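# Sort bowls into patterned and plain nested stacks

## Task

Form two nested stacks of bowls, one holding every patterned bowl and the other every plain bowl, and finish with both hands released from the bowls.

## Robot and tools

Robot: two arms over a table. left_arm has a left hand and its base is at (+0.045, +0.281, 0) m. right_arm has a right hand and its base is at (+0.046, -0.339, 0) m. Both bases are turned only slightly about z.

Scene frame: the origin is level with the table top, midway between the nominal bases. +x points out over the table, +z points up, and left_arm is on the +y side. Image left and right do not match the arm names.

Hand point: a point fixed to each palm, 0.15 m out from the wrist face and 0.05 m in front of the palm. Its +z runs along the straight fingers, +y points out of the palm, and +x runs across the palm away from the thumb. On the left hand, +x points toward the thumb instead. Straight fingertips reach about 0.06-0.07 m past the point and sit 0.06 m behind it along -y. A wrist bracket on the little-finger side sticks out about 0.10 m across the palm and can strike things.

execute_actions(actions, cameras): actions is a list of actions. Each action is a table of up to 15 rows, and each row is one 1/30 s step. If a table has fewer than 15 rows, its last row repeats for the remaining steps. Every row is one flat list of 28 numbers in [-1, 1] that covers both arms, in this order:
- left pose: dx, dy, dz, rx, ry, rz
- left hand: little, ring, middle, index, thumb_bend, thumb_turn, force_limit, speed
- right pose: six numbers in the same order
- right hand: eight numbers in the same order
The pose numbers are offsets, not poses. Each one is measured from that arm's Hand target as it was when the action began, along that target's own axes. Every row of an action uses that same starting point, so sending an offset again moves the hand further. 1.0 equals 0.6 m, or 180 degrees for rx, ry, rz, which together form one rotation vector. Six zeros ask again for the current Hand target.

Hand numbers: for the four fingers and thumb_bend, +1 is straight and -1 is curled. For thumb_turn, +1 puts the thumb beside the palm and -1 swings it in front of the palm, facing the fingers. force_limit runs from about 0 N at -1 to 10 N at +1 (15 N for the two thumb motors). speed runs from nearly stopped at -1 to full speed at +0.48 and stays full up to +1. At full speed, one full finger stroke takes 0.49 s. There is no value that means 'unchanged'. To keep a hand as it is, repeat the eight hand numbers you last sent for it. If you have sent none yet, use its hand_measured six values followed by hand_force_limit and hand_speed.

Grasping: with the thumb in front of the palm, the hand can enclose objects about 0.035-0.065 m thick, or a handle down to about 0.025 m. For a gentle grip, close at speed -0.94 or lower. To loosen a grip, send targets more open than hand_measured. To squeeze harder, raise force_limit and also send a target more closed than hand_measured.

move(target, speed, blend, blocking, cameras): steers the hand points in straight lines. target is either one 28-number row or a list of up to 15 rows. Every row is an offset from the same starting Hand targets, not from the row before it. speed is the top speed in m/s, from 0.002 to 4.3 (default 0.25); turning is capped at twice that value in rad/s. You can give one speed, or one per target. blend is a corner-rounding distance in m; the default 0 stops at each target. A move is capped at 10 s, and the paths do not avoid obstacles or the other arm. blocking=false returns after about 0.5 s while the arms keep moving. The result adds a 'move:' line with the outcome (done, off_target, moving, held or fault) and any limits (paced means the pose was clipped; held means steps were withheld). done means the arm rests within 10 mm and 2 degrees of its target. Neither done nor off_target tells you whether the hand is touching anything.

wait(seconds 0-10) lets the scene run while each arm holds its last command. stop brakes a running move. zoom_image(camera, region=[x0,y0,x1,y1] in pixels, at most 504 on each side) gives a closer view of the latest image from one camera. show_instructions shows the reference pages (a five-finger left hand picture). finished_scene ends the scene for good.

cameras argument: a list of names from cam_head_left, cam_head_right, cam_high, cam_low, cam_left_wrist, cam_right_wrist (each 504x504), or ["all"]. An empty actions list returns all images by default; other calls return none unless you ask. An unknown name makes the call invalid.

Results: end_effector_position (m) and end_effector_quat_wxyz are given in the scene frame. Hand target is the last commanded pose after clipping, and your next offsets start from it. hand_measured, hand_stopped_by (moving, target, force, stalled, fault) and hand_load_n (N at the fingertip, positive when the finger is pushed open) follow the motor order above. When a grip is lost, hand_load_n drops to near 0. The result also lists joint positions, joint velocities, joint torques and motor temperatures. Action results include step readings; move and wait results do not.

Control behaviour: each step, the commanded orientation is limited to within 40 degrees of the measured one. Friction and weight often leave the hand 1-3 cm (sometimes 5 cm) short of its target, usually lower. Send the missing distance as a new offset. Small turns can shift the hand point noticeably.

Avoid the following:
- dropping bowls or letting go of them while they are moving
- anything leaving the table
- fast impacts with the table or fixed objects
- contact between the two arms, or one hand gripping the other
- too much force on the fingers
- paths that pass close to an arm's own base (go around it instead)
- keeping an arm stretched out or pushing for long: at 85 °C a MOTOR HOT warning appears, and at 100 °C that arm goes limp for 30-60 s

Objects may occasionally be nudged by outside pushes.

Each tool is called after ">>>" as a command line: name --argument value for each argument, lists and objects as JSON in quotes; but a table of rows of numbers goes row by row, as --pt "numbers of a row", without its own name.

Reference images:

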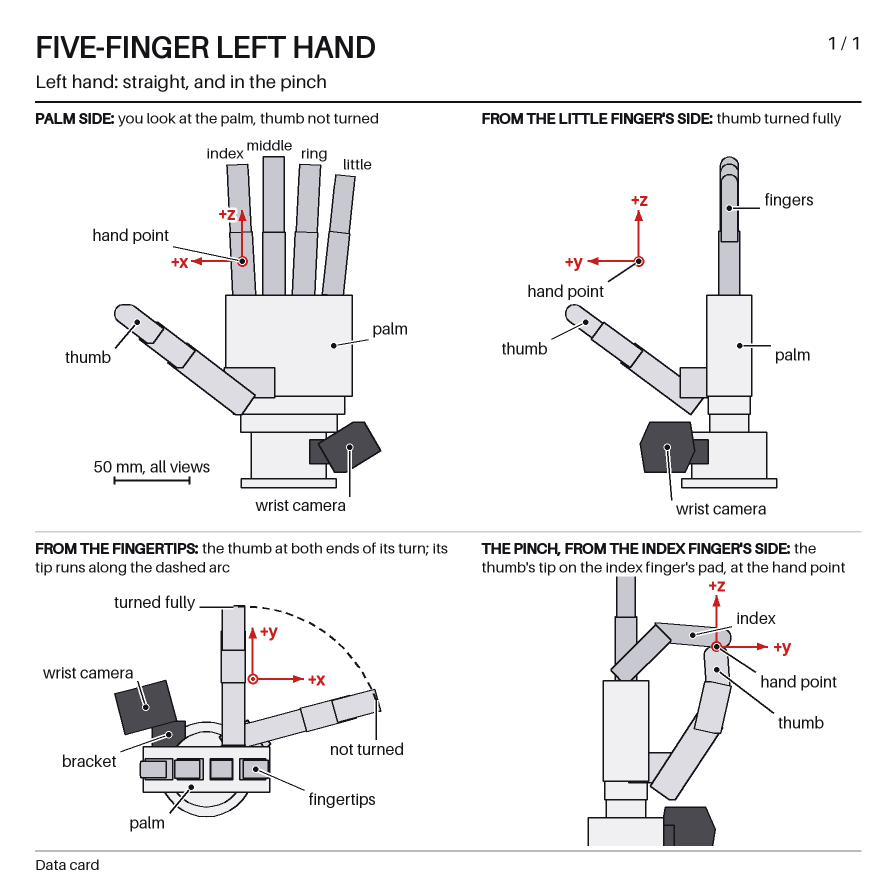

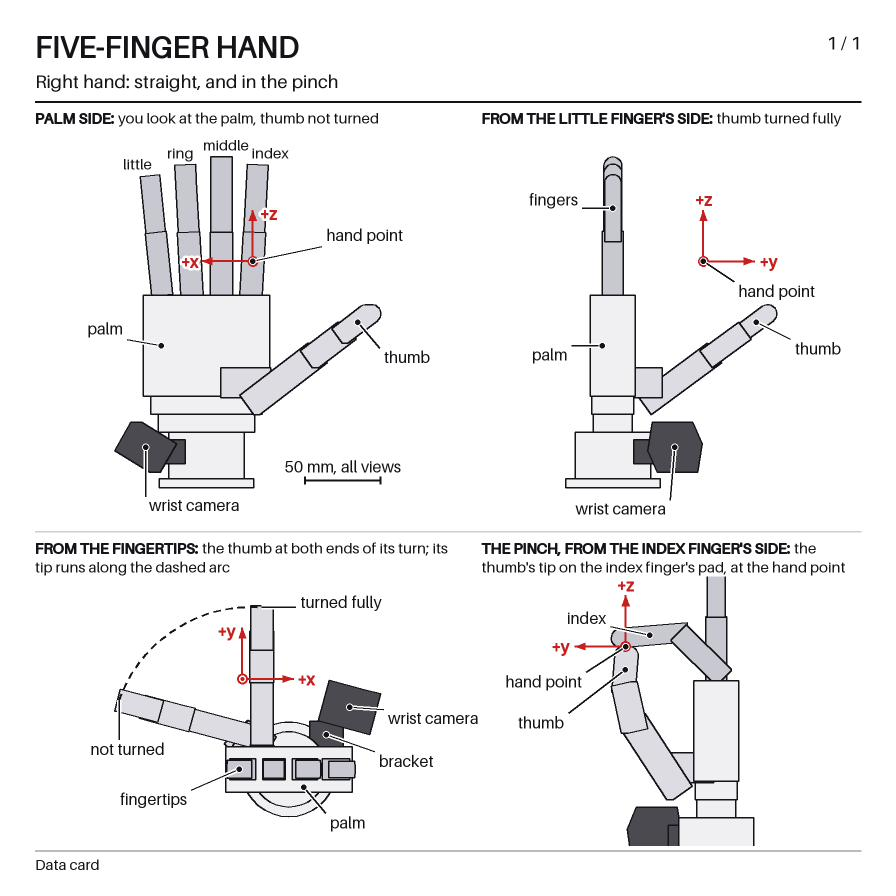

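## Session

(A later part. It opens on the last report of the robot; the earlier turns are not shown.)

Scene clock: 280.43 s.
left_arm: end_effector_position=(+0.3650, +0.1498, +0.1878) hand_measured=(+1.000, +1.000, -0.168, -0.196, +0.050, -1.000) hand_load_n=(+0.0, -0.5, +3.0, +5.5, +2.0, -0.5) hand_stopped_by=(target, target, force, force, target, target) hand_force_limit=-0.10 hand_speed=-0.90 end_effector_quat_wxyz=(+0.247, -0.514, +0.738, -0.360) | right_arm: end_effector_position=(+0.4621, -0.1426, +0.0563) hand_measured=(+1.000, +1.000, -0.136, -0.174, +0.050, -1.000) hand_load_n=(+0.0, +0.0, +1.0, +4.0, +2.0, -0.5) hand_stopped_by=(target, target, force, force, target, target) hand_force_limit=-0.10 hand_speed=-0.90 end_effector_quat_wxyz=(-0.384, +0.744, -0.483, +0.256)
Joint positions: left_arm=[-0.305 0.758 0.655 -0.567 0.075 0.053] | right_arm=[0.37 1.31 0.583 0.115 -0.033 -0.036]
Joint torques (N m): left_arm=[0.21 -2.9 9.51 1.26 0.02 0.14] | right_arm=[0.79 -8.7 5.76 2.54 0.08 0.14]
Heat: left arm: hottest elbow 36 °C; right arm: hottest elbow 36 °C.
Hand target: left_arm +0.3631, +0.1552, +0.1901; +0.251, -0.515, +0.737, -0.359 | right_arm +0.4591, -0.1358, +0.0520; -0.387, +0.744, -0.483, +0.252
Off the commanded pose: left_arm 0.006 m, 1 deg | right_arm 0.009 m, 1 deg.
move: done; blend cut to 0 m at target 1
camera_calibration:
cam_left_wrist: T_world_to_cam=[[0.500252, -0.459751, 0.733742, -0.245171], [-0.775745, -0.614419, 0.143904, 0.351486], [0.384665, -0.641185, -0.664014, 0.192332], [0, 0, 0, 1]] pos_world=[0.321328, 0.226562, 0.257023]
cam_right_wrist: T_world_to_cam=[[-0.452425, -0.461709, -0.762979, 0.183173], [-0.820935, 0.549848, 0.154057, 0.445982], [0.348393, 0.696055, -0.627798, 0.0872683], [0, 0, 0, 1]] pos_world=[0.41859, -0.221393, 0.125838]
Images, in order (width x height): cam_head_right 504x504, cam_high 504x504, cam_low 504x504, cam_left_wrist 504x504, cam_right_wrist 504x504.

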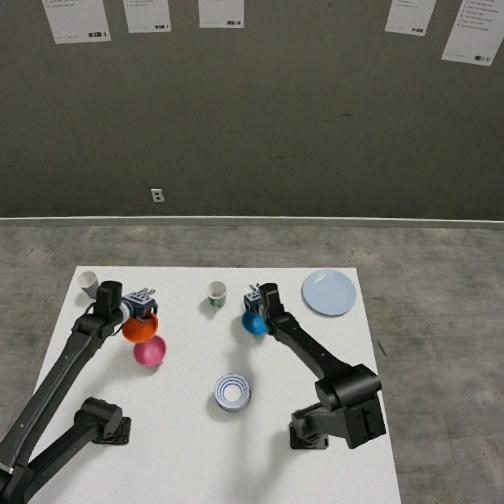

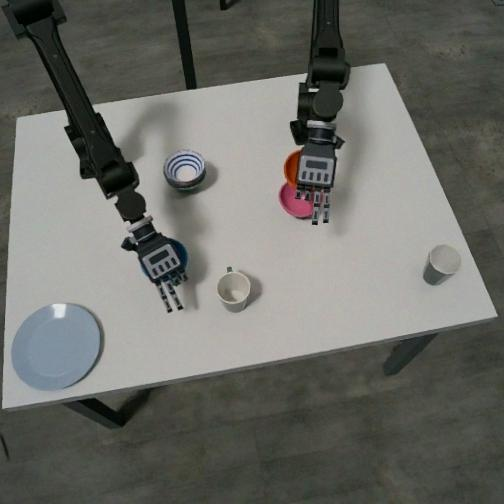

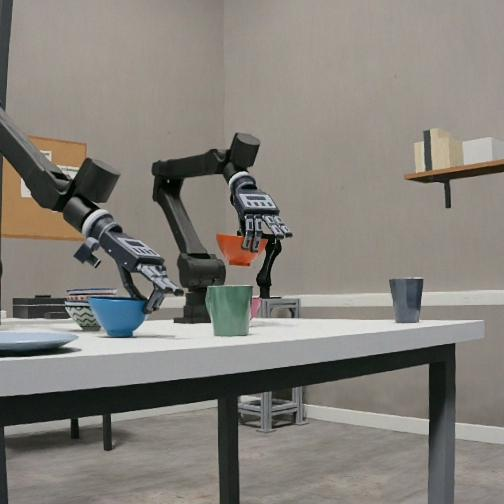

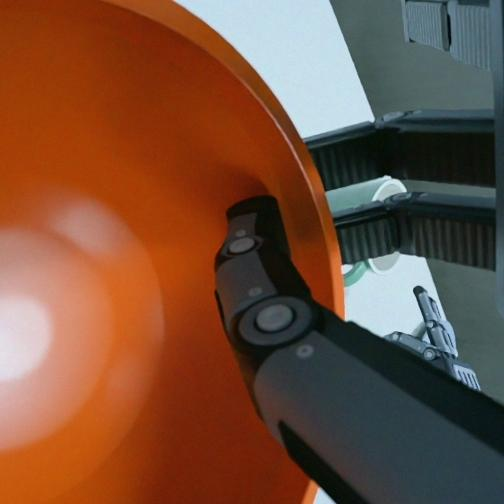

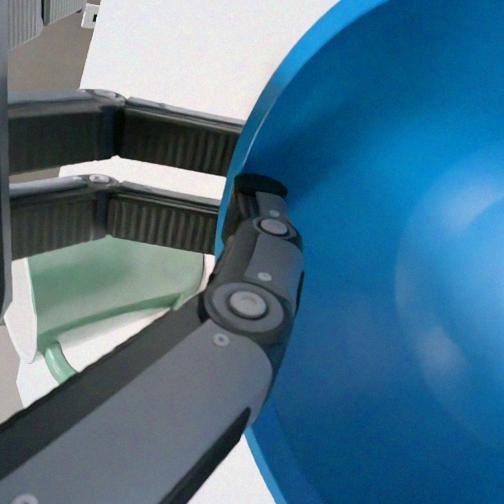

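>>> move --target '[0.0155,0.0837,0.0367,0.011,-0.0172,0.0218, 1,1,-0.6,-0.6,0.05,-1,-0.1,-0.9, 0,-0.1638,-0.1147,0.0868,0,0, 1,1,-0.7,-0.7,0.05,-1,0.1,-0.9]' --speed 0.08 --cameras '["cam_head_right","cam_high","cam_low","cam_left_wrist","cam_right_wrist"]'

>>> zoom_image --camera "cam_low" --region '[200, 230, 300, 330]'

>>> zoom_image --camera "cam_high" --region '[250, 150, 340, 240]'

>>> zoom_image --camera "cam_head_right" --region '[110, 300, 200, 390]'

Scene clock: 284.77 s.
left_arm: end_effector_position=(+0.3440, +0.1559, +0.1284) hand_measured=(+1.000, +1.000, -0.168, -0.196, +0.050, -1.000) hand_load_n=(+0.0, +0.0, +3.0, +5.5, +2.0, +0.0) hand_stopped_by=(target, target, force, force, target, target) hand_force_limit=-0.10 hand_speed=-0.90 end_effector_quat_wxyz=(+0.282, -0.507, +0.743, -0.334) | right_arm: end_effector_position=(+0.4599, -0.1419, +0.1604) hand_measured=(+1.000, +1.000, -0.180, -0.180, +0.050, -1.000) hand_load_n=(+0.0, +0.0, +6.0, +1.5, +1.5, +0.5) hand_stopped_by=(target, target, force, force, target, target) hand_force_limit=0.10 hand_speed=-0.90 end_effector_quat_wxyz=(-0.469, +0.693, -0.449, +0.314)
Joint positions: left_arm=[-0.384 0.706 0.484 -0.445 -0.056 0.057] | right_arm=[0.37 1.05 0.564 0.115 -0.038 -0.03]
Joint torques (N m): left_arm=[-1.85 -2.08 9.42 2.54 -0.24 0.14] | right_arm=[0.5 -8.59 7.23 2.63 -0.1 0.15]
Heat: left arm: hottest elbow 36 °C; right arm: hottest elbow 36 °C.
Hand target: left_arm +0.3471, +0.1511, +0.1369; +0.292, -0.495, +0.740, -0.349 | right_arm +0.4591, -0.1357, +0.1719; -0.484, +0.684, -0.444, +0.315
Off the commanded pose: left_arm 0.010 m, 2 deg | right_arm 0.013 m, 2 deg.
move: off_target (right_arm)
camera_calibration:
cam_left_wrist: T_world_to_cam=[[0.490719, -0.507044, 0.708591, -0.17445], [-0.765201, -0.639735, 0.0721508, 0.357045], [0.416727, -0.577621, -0.701921, 0.148764], [0, 0, 0, 1]] pos_world=[0.296824, 0.22589, 0.202274]
cam_right_wrist: T_world_to_cam=[[-0.26827, -0.385153, -0.883, 0.207368], [-0.841324, 0.540161, 0.019997, 0.457362], [0.46926, 0.748254, -0.468947, 0.079242], [0, 0, 0, 1]] pos_world=[0.403235, -0.226473, 0.211121]
Images, in order (width x height): cam_head_right 504x504, cam_high 504x504, cam_low 504x504, cam_left_wrist 504x504, cam_right_wrist 504x504.

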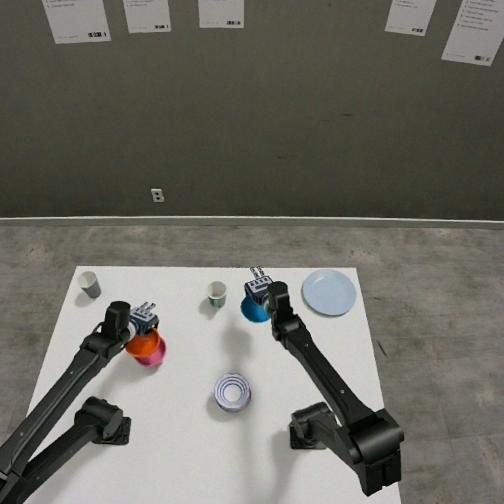

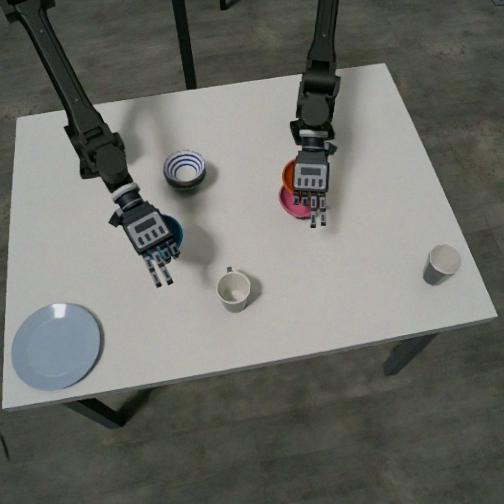

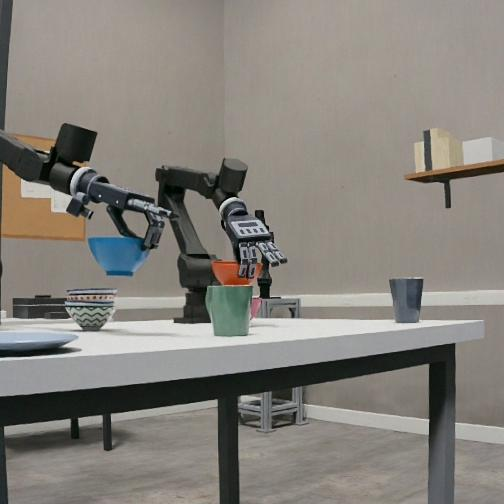

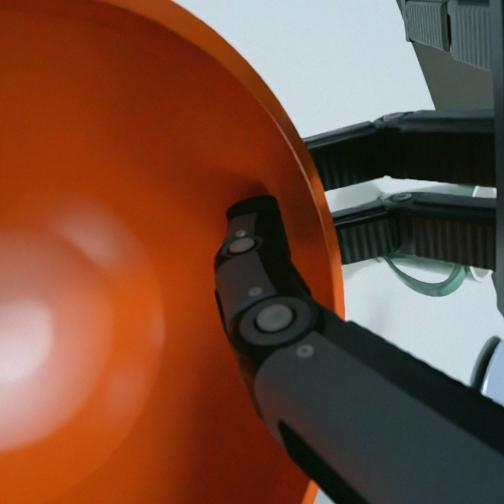

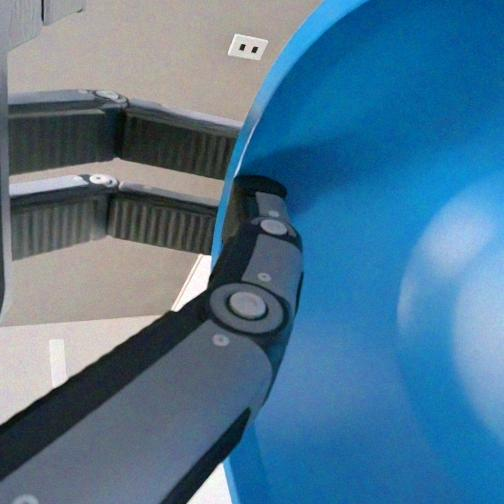

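Scaled by 5.040 from the camera's 504x504 image, which has a finer 720x720 frame.

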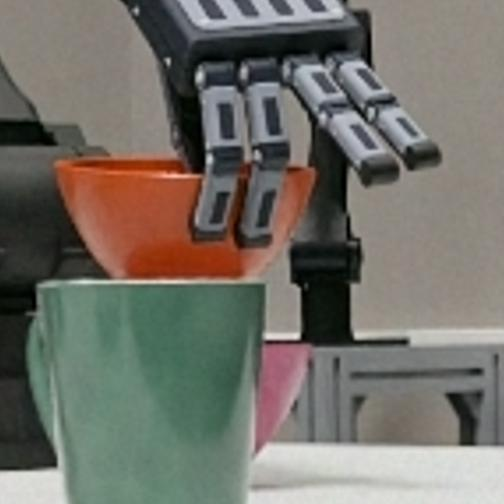

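Scaled by 5.600 from the camera's 504x504 image, which has a finer 720x720 frame.

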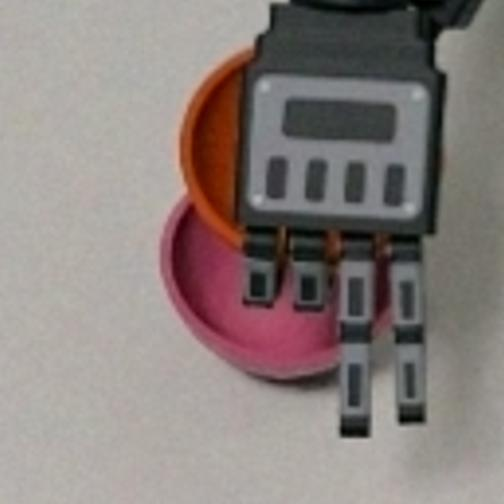

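Scaled by 5.600 from the camera's 504x504 image, which has a finer 720x720 frame.

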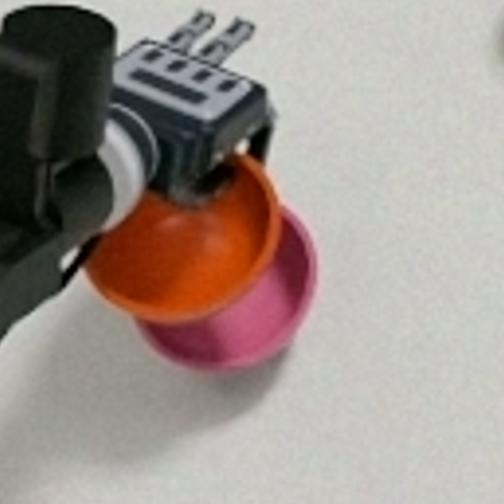

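>>> move --target '[0.0178,0.0253,0.0363,0,0,0, 1,1,-0.6,-0.6,0.05,-1,-0.1,-0.9, 0.0027,-0.0533,-0.0898,-0.094,0,0, 1,1,-0.7,-0.7,0.05,-1,0.1,-0.9]' --speed 0.06 --cameras '["cam_head_right","cam_high","cam_low","cam_right_wrist"]'

>>> zoom_image --camera "cam_low" --region '[200, 230, 300, 330]'

>>> zoom_image --camera "cam_high" --region '[260, 150, 340, 230]'

>>> zoom_image --camera "cam_head_right" --region '[115, 310, 195, 390]'

Scene clock: 290.93 s.
left_arm: end_effector_position=(+0.3496, +0.1463, +0.1106) hand_measured=(+1.000, +1.000, -0.168, -0.196, +0.050, -1.000) hand_load_n=(+0.0, +0.0, +3.0, +6.0, +2.5, -0.5) hand_stopped_by=(target, target, force, force, target, target) hand_force_limit=-0.10 hand_speed=-0.90 end_effector_quat_wxyz=(+0.292, -0.498, +0.742, -0.342) | right_arm: end_effector_position=(+0.4072, -0.1620, +0.1789) hand_measured=(+1.000, +1.000, -0.180, -0.180, +0.050, -1.000) hand_load_n=(+0.0, +0.0, +6.5, +1.5, +1.5, +0.5) hand_stopped_by=(target, target, force, force, target, target) hand_force_limit=0.10 hand_speed=-0.90 end_effector_quat_wxyz=(-0.350, +0.761, -0.497, +0.227)
Joint positions: left_arm=[-0.423 0.745 0.438 -0.334 -0.087 0.051] | right_arm=[0.37 0.973 0.755 -0.492 -0.038 -0.03]
Joint torques (N m): left_arm=[-1.96 -0.32 9.24 2.62 -0.23 -0.04] | right_arm=[0.26 -8 12.05 1.54 0.01 0.02]
Heat: left arm: hottest elbow 36 °C; right arm: hottest elbow 36 °C.
Hand target: left_arm +0.3523, +0.1402, +0.1109; +0.292, -0.495, +0.741, -0.349 | right_arm +0.4230, -0.1535, +0.2202; -0.379, +0.748, -0.486, +0.246
Off the commanded pose: left_arm 0.007 m, 1 deg | right_arm 0.045 m, 4 deg.
move: off_target (right_arm)
camera_calibration:
cam_right_wrist: T_world_to_cam=[[-0.521648, -0.482109, -0.703885, 0.257275], [-0.803775, 0.554338, 0.215997, 0.375404], [0.286057, 0.67844, -0.676677, 0.228221], [0, 0, 0, 1]] pos_world=[0.370664, -0.238901, 0.254438]
Images, in order (width x height): cam_head_right 504x504, cam_high 504x504, cam_low 504x504, cam_right_wrist 504x504.

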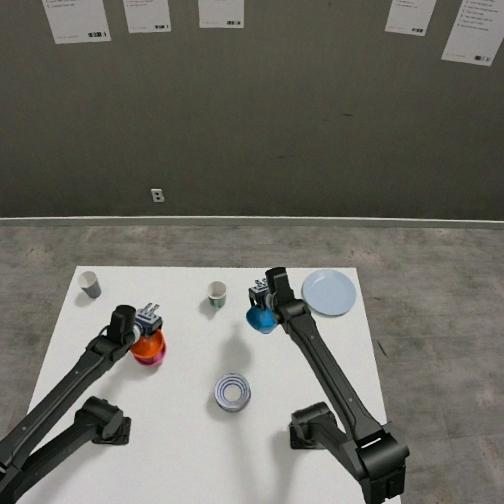

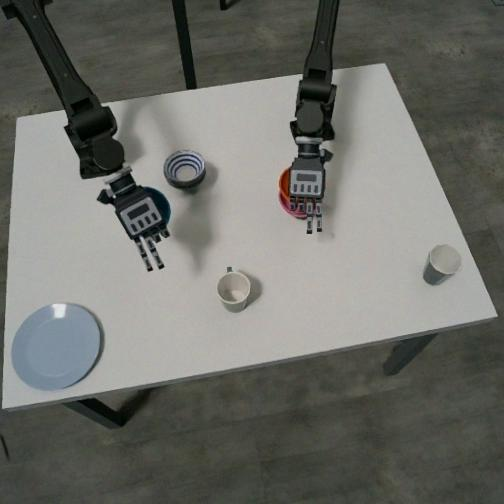

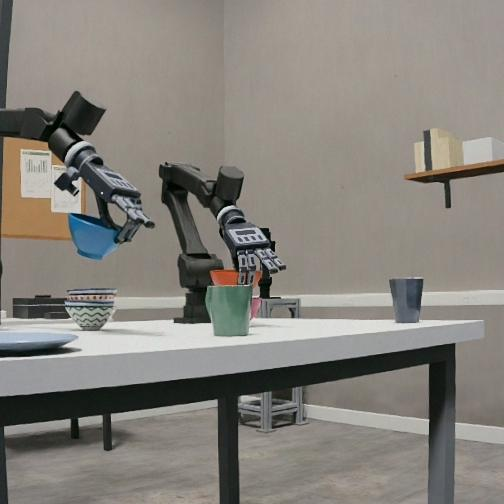

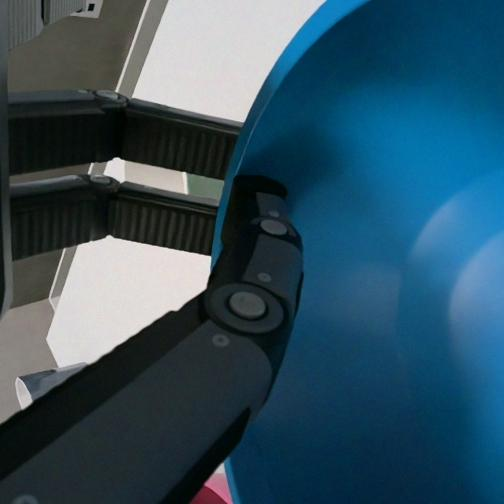

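Scaled by 5.040 from the camera's 504x504 image, which has a finer 720x720 frame.

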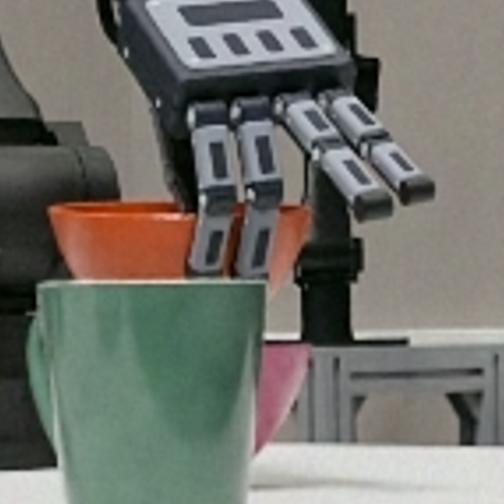

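Scaled by 6.300 from the camera's 504x504 image, which has a finer 720x720 frame.

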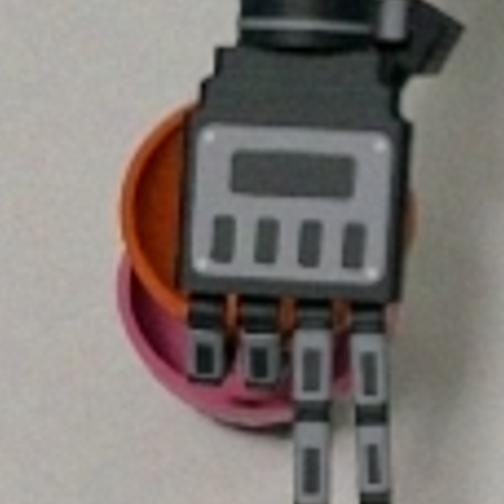

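Scaled by 6.300 from the camera's 504x504 image, which has a finer 720x720 frame.

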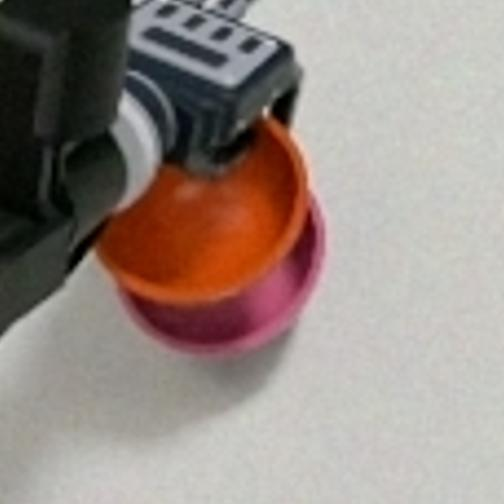

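>>> move --target '[0.0026,0.0242,0.0176,0,0,0, 1,1,-0.6,-0.6,0.05,-1,-0.1,-0.9, 0,0,0,0,0,0, 1,1,-0.7,-0.7,0.05,-1,0.1,-0.9]' --speed 0.05 --cameras '["cam_head_right","cam_high","cam_low"]'

>>> zoom_image --camera "cam_low" --region '[200, 230, 300, 330]'

>>> zoom_image --camera "cam_high" --region '[260, 150, 340, 230]'

>>> zoom_image --camera "cam_head_right" --region '[115, 310, 195, 390]'

Scene clock: 293.57 s.
left_arm: end_effector_position=(+0.3497, +0.1462, +0.0924) hand_measured=(+1.000, +1.000, -0.168, -0.196, +0.050, -1.000) hand_load_n=(+0.0, +0.0, +3.0, +5.5, +2.5, -0.5) hand_stopped_by=(target, target, force, force, target, target) hand_force_limit=-0.10 hand_speed=-0.90 end_effector_quat_wxyz=(+0.292, -0.498, +0.742, -0.342) | right_arm: end_effector_position=(+0.4072, -0.1620, +0.1789) hand_measured=(+1.000, +1.000, -0.180, -0.180, +0.050, -1.000) hand_load_n=(-0.5, +0.0, +6.5, +1.5, +1.5, +0.5) hand_stopped_by=(target, target, force, force, target, target) hand_force_limit=0.10 hand_speed=-0.90 end_effector_quat_wxyz=(-0.350, +0.761, -0.497, +0.227)
Joint positions: left_arm=[-0.423 0.774 0.398 -0.265 -0.087 0.051] | right_arm=[0.37 0.973 0.755 -0.492 -0.038 -0.03]
Joint torques (N m): left_arm=[-1.9 -0.5 9.07 2.62 -0.24 -0.04] | right_arm=[0.15 -8.06 12.04 1.46 0 0.02]
Heat: left arm: hottest elbow 36 °C; right arm: hottest elbow 37 °C.
Hand target: left_arm +0.3524, +0.1402, +0.0929; +0.292, -0.495, +0.740, -0.349 | right_arm +0.4230, -0.1535, +0.2202; -0.379, +0.748, -0.486, +0.246
Off the commanded pose: left_arm 0.007 m, 1 deg | right_arm 0.045 m, 4 deg.
move: off_target (right_arm)
Images, in order (width x height): cam_head_right 504x504, cam_high 504x504, cam_low 504x504.

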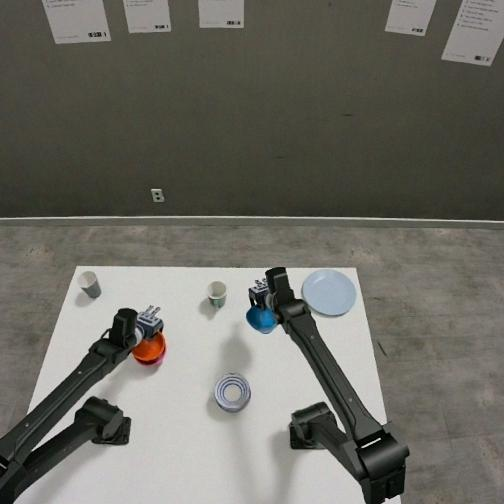

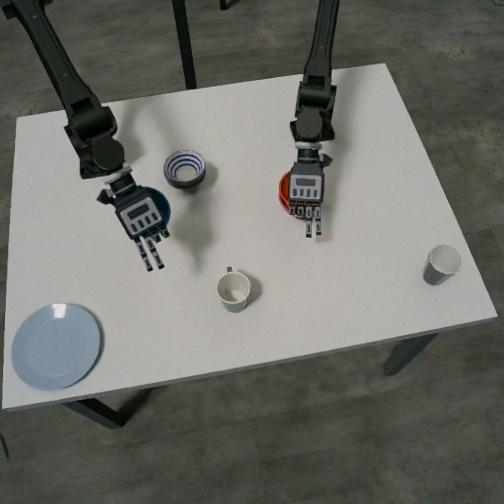

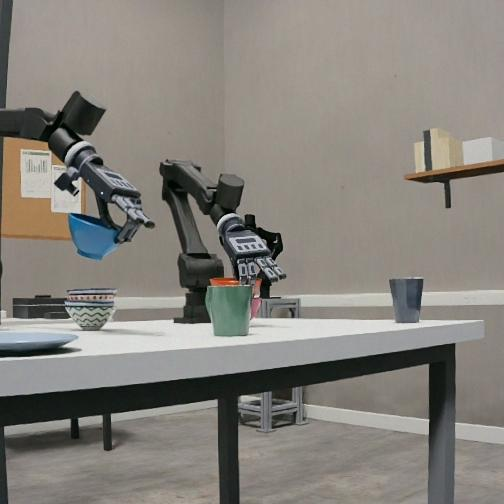

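Scaled by 5.040 from the camera's 504x504 image, which has a finer 720x720 frame.

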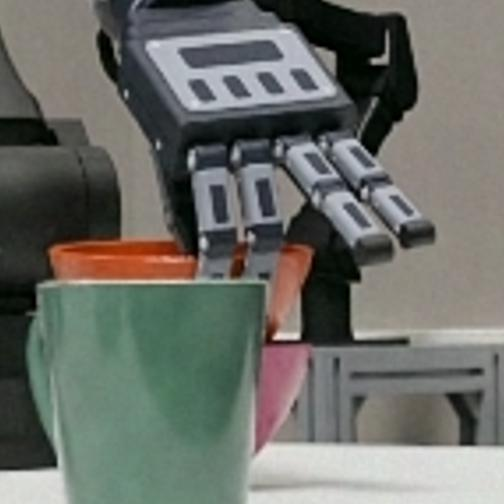

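Scaled by 6.300 from the camera's 504x504 image, which has a finer 720x720 frame.

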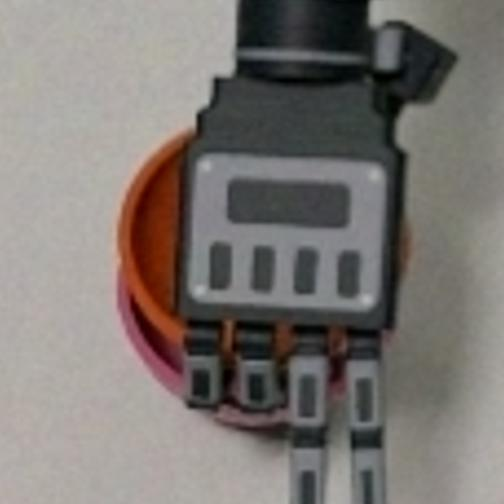

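Scaled by 6.300 from the camera's 504x504 image, which has a finer 720x720 frame.

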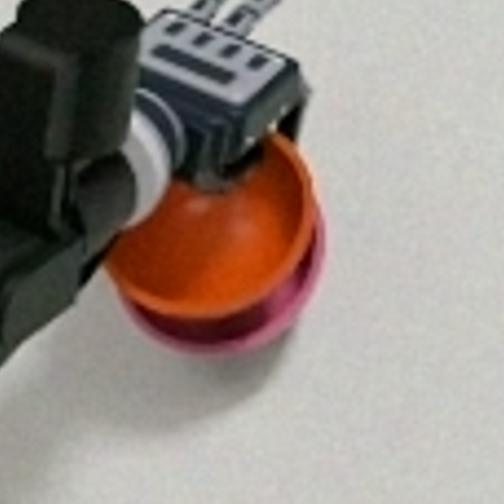

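>>> move --target '[0.0026,0.0242,0.0176,0,0,0, 1,1,-0.6,-0.6,0.05,-1,-0.1,-0.9, 0,0,0,0,0,0, 1,1,-0.7,-0.7,0.05,-1,0.1,-0.9]' --speed 0.05 --cameras '["cam_head_right","cam_high","cam_low"]'

>>> zoom_image --camera "cam_low" --region '[200, 230, 300, 330]'

>>> zoom_image --camera "cam_high" --region '[260, 150, 340, 230]'

>>> zoom_image --camera "cam_head_right" --region '[115, 310, 195, 390]'

Scene clock: 295.27 s.
left_arm: end_effector_position=(+0.3548, +0.1444, +0.0823) hand_measured=(+1.000, +1.000, -0.168, -0.196, +0.050, -1.000) hand_load_n=(+0.0, +0.0, +3.0, +5.5, +2.0, +0.0) hand_stopped_by=(target, target, force, force, target, target) hand_force_limit=-0.10 hand_speed=-0.90 end_effector_quat_wxyz=(+0.298, -0.496, +0.737, -0.350) | right_arm: end_effector_position=(+0.4072, -0.1620, +0.1789) hand_measured=(+1.000, +1.000, -0.180, -0.180, +0.050, -1.000) hand_load_n=(+0.0, +0.0, +6.5, +1.5, +1.5, +0.5) hand_stopped_by=(target, target, force, force, target, target) hand_force_limit=0.10 hand_speed=-0.90 end_effector_quat_wxyz=(-0.350, +0.761, -0.497, +0.227)
Joint positions: left_arm=[-0.423 0.805 0.369 -0.183 -0.088 0.05] | right_arm=[0.37 0.973 0.755 -0.492 -0.038 -0.03]
Joint torques (N m): left_arm=[-1.85 -0.21 8.14 2.28 -0.19 -0.02] | right_arm=[0.15 -8.06 12.05 1.47 0.01 0.02]
Heat: left arm: hottest elbow 35 °C; right arm: hottest elbow 38 °C.
Hand target: left_arm +0.3525, +0.1402, +0.0750; +0.292, -0.495, +0.740, -0.349 | right_arm +0.4230, -0.1535, +0.2202; -0.379, +0.748, -0.486, +0.246
Off the commanded pose: left_arm 0.009 m, 1 deg | right_arm 0.045 m, 4 deg.
move: off_target (right_arm)
Images, in order (width x height): cam_head_right 504x504, cam_high 504x504, cam_low 504x504.

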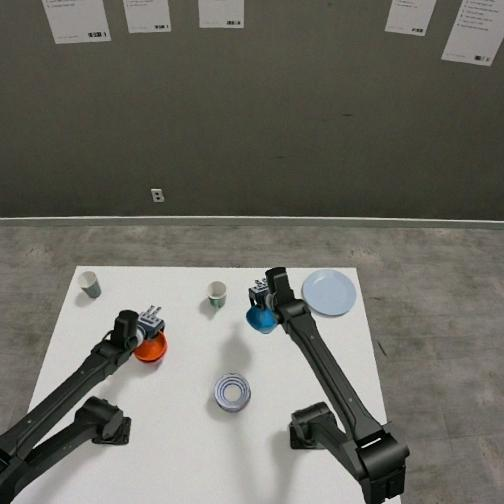

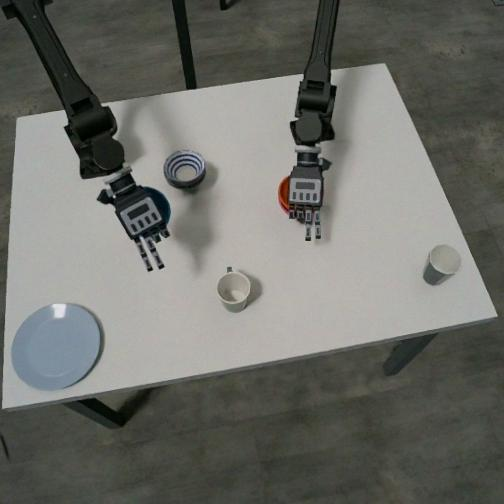

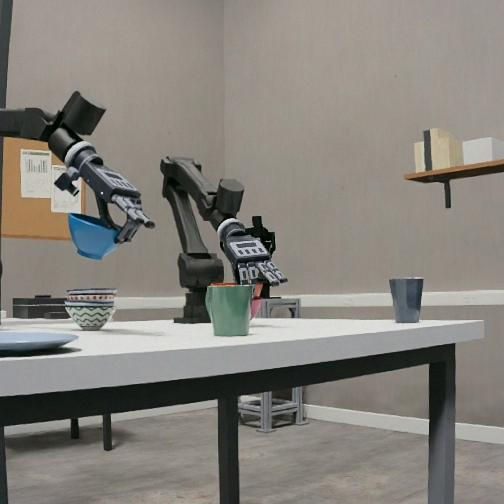

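Scaled by 5.040 from the camera's 504x504 image, which has a finer 720x720 frame.

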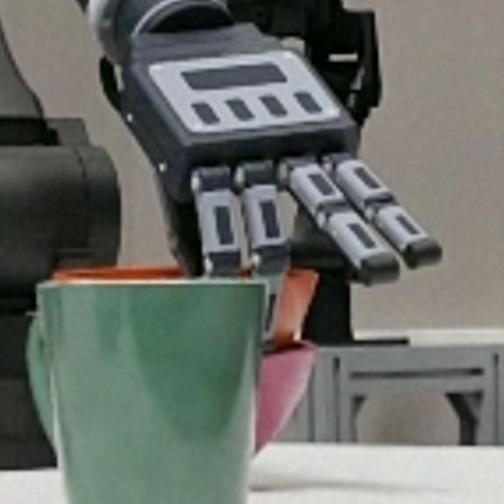

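Scaled by 6.300 from the camera's 504x504 image, which has a finer 720x720 frame.

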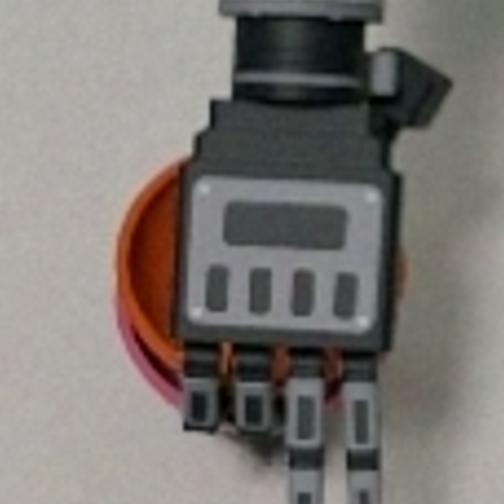

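Scaled by 6.300 from the camera's 504x504 image, which has a finer 720x720 frame.

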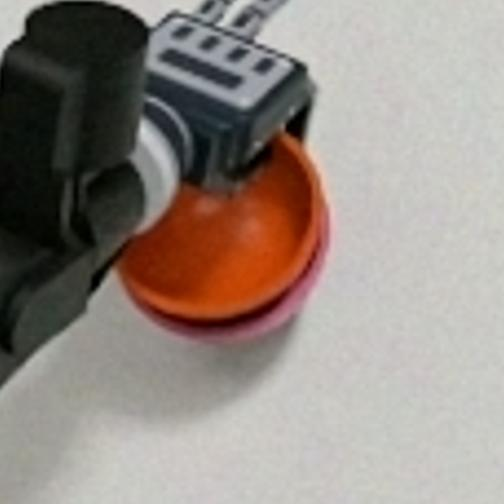

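>>> move --target '[0.0012,0.0225,-0.0083,0,0,0, 1,1,-0.6,-0.6,0.05,-1,-0.1,-0.9, 0,0,0,0,0,0, 1,1,-0.7,-0.7,0.05,-1,0.1,-0.9]' --speed 0.04 --cameras '["cam_head_right","cam_high","cam_low"]'

>>> zoom_image --camera "cam_low" --region '[200, 230, 300, 330]'

>>> zoom_image --camera "cam_high" --region '[260, 150, 340, 230]'

>>> zoom_image --camera "cam_head_right" --region '[115, 310, 195, 390]'

Scene clock: 297.70 s.
left_arm: end_effector_position=(+0.3430, +0.1483, +0.0660) hand_measured=(+1.000, +1.000, -0.168, -0.196, +0.050, -1.000) hand_load_n=(+0.0, +0.0, +0.0, +2.5, -0.5, -0.5) hand_stopped_by=(target, target, force, force, target, target) hand_force_limit=-0.10 hand_speed=-0.90 end_effector_quat_wxyz=(+0.291, -0.498, +0.742, -0.341) | right_arm: end_effector_position=(+0.4072, -0.1620, +0.1789) hand_measured=(+1.000, +1.000, -0.180, -0.180, +0.050, -1.000) hand_load_n=(+0.0, +0.0, +6.5, +1.5, +1.5, +0.5) hand_stopped_by=(target, target, force, force, target, target) hand_force_limit=0.10 hand_speed=-0.90 end_effector_quat_wxyz=(-0.350, +0.761, -0.497, +0.227)
Joint positions: left_arm=[-0.425 0.798 0.332 -0.178 -0.09 0.048] | right_arm=[0.37 0.973 0.755 -0.492 -0.038 -0.03]
Joint torques (N m): left_arm=[-2.02 -2.2 7.92 2.18 -0.22 -0.02] | right_arm=[0.15 -8.12 12.05 1.46 0.01 0.03]
Heat: left arm: hottest elbow 35 °C; right arm: hottest elbow 39 °C.
Hand target: left_arm +0.3412, +0.1442, +0.0670; +0.292, -0.495, +0.740, -0.349 | right_arm +0.4230, -0.1535, +0.2202; -0.379, +0.748, -0.486, +0.246
Off the commanded pose: left_arm 0.005 m, 1 deg | right_arm 0.045 m, 4 deg.
move: off_target (right_arm)
Images, in order (width x height): cam_head_right 504x504, cam_high 504x504, cam_low 504x504.

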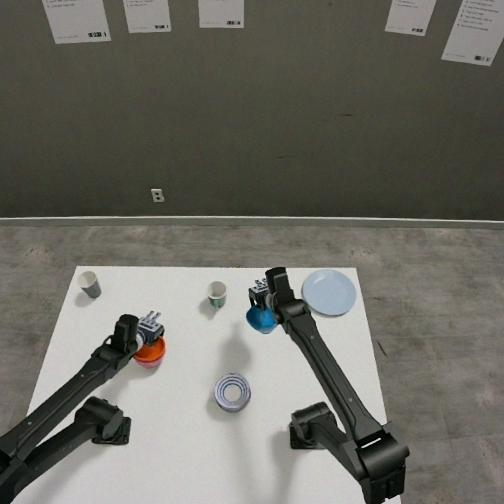

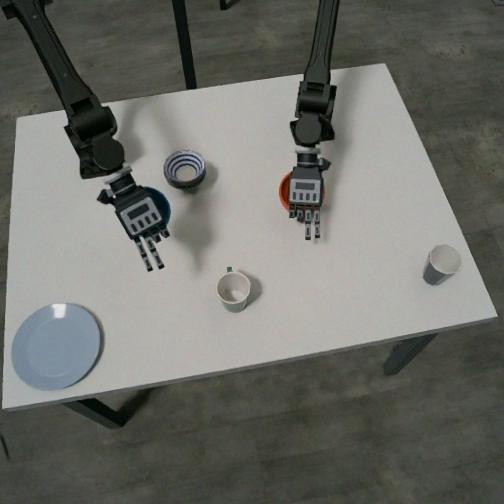

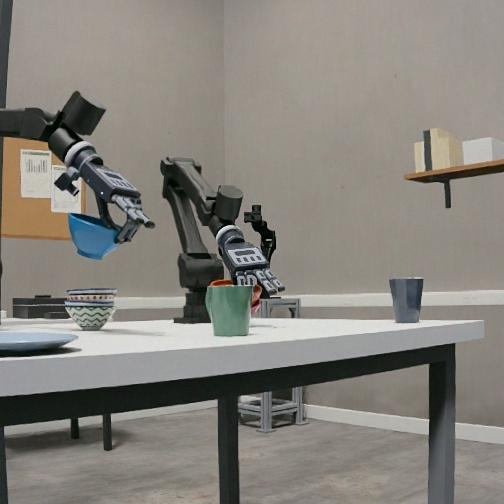

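Scaled by 5.040 from the camera's 504x504 image, which has a finer 720x720 frame.

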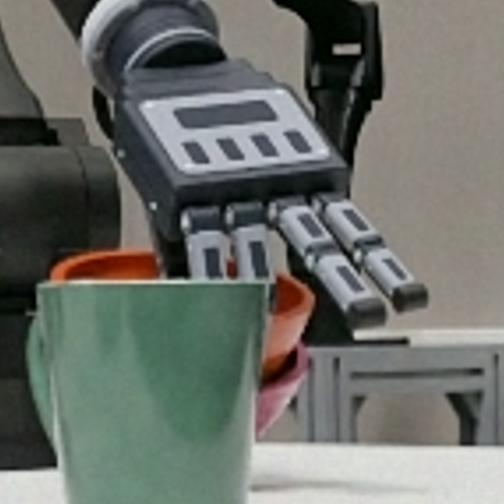

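Scaled by 6.300 from the camera's 504x504 image, which has a finer 720x720 frame.

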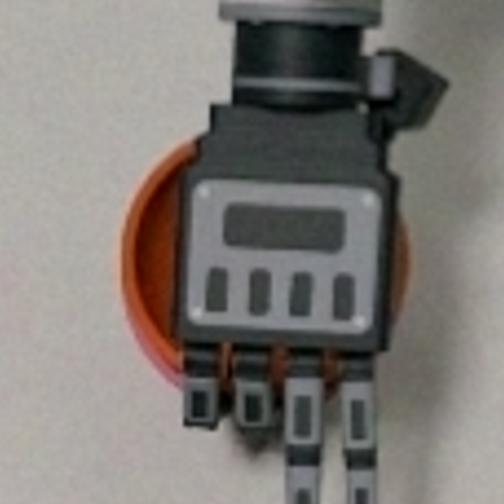

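Scaled by 6.300 from the camera's 504x504 image, which has a finer 720x720 frame.

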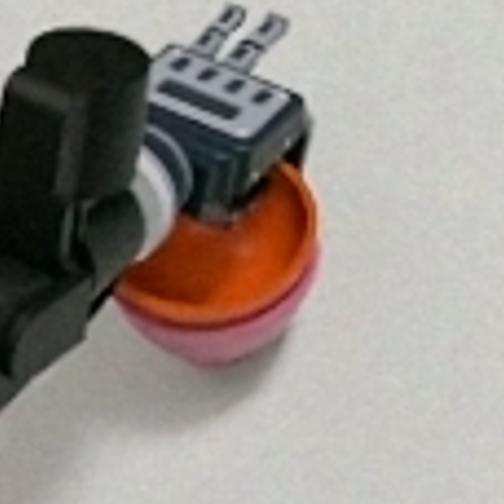

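>>> move --target '[-0.0022,-0.0162,-0.0202,0.01,0,0, 1,1,-0.6,-0.6,0.05,-1,-0.1,-0.9, 0,0,0,0,0,0, 1,1,-0.7,-0.7,0.05,-1,0.1,-0.9]' --speed 0.03 --cameras '["cam_head_left","cam_head_right","cam_high","cam_low"]'

>>> zoom_image --camera "cam_low" --region '[200, 230, 300, 330]'

>>> zoom_image --camera "cam_high" --region '[260, 150, 340, 230]'

>>> zoom_image --camera "cam_head_right" --region '[115, 310, 195, 390]'

Scene clock: 299.77 s.
left_arm: end_effector_position=(+0.3401, +0.1493, +0.0785) hand_measured=(+1.000, +1.000, -0.168, -0.196, +0.050, -1.000) hand_load_n=(+0.0, +0.0, +2.5, +5.5, +2.0, -0.5) hand_stopped_by=(target, target, force, force, target, target) hand_force_limit=-0.10 hand_speed=-0.90 end_effector_quat_wxyz=(+0.301, -0.494, +0.734, -0.356) | right_arm: end_effector_position=(+0.4072, -0.1620, +0.1789) hand_measured=(+1.000, +1.000, -0.180, -0.180, +0.050, -1.000) hand_load_n=(+0.0, +0.0, +6.5, +1.5, +1.5, +0.5) hand_stopped_by=(target, target, force, force, target, target) hand_force_limit=0.10 hand_speed=-0.90 end_effector_quat_wxyz=(-0.350, +0.761, -0.497, +0.227)
Joint positions: left_arm=[-0.426 0.731 0.324 -0.197 -0.09 0.048] | right_arm=[0.37 0.973 0.755 -0.492 -0.038 -0.03]
Joint torques (N m): left_arm=[-1.85 -1.79 9.11 1.33 -0.21 0.01] | right_arm=[0.21 -8 12.03 1.46 0 0.02]
Heat: left arm: hottest elbow 35 °C; right arm: hottest elbow 39 °C.
Hand target: left_arm +0.3373, +0.1456, +0.0820; +0.300, -0.490, +0.735, -0.360 | right_arm +0.4230, -0.1535, +0.2202; -0.379, +0.748, -0.486, +0.246
Off the commanded pose: left_arm 0.006 m, 1 deg | right_arm 0.045 m, 4 deg.
move: off_target (right_arm)
Images, in order (width x height): cam_head_left 504x504, cam_head_right 504x504, cam_high 504x504, cam_low 504x504.

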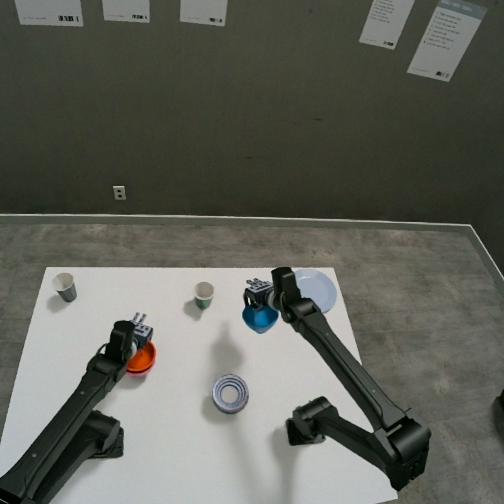

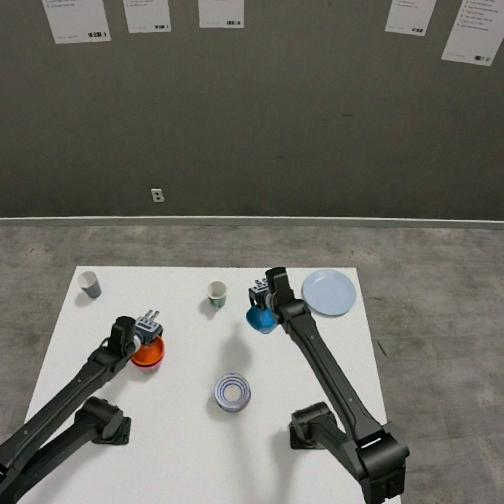

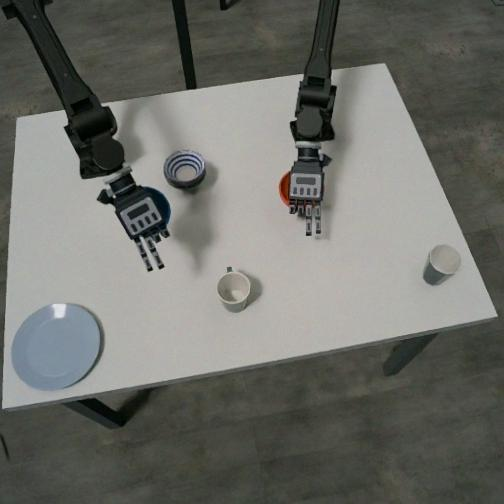

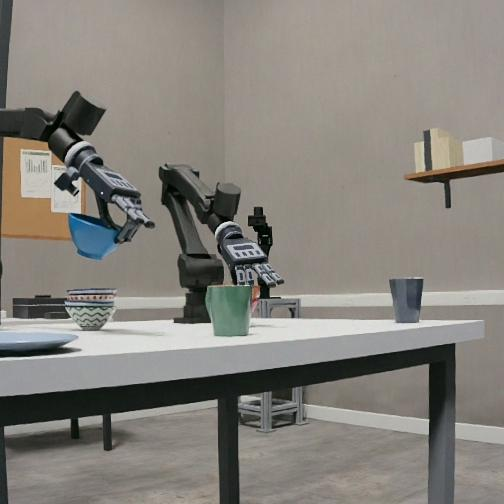

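Scaled by 5.040 from the camera's 504x504 image, which has a finer 720x720 frame.

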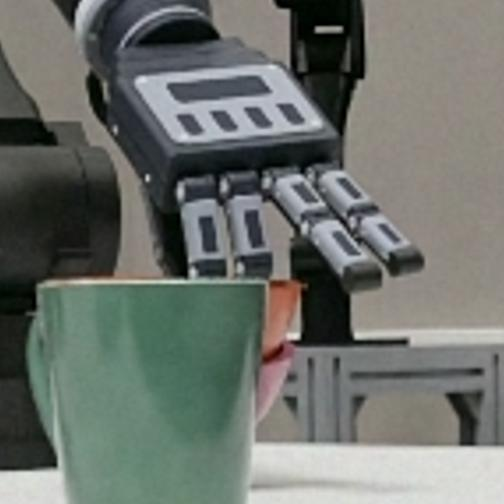

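Scaled by 6.300 from the camera's 504x504 image, which has a finer 720x720 frame.

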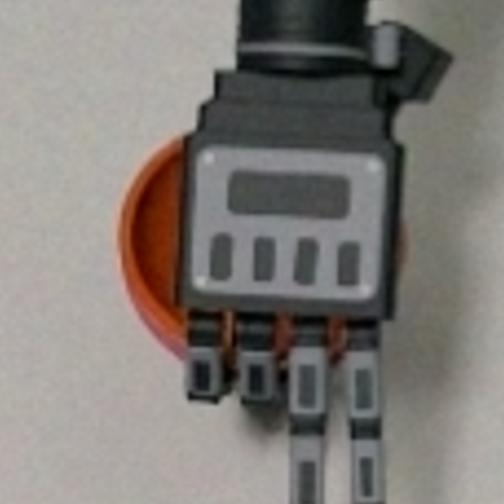

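Scaled by 6.300 from the camera's 504x504 image, which has a finer 720x720 frame.

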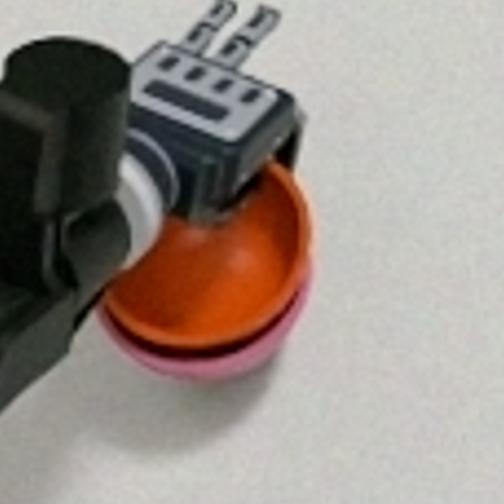

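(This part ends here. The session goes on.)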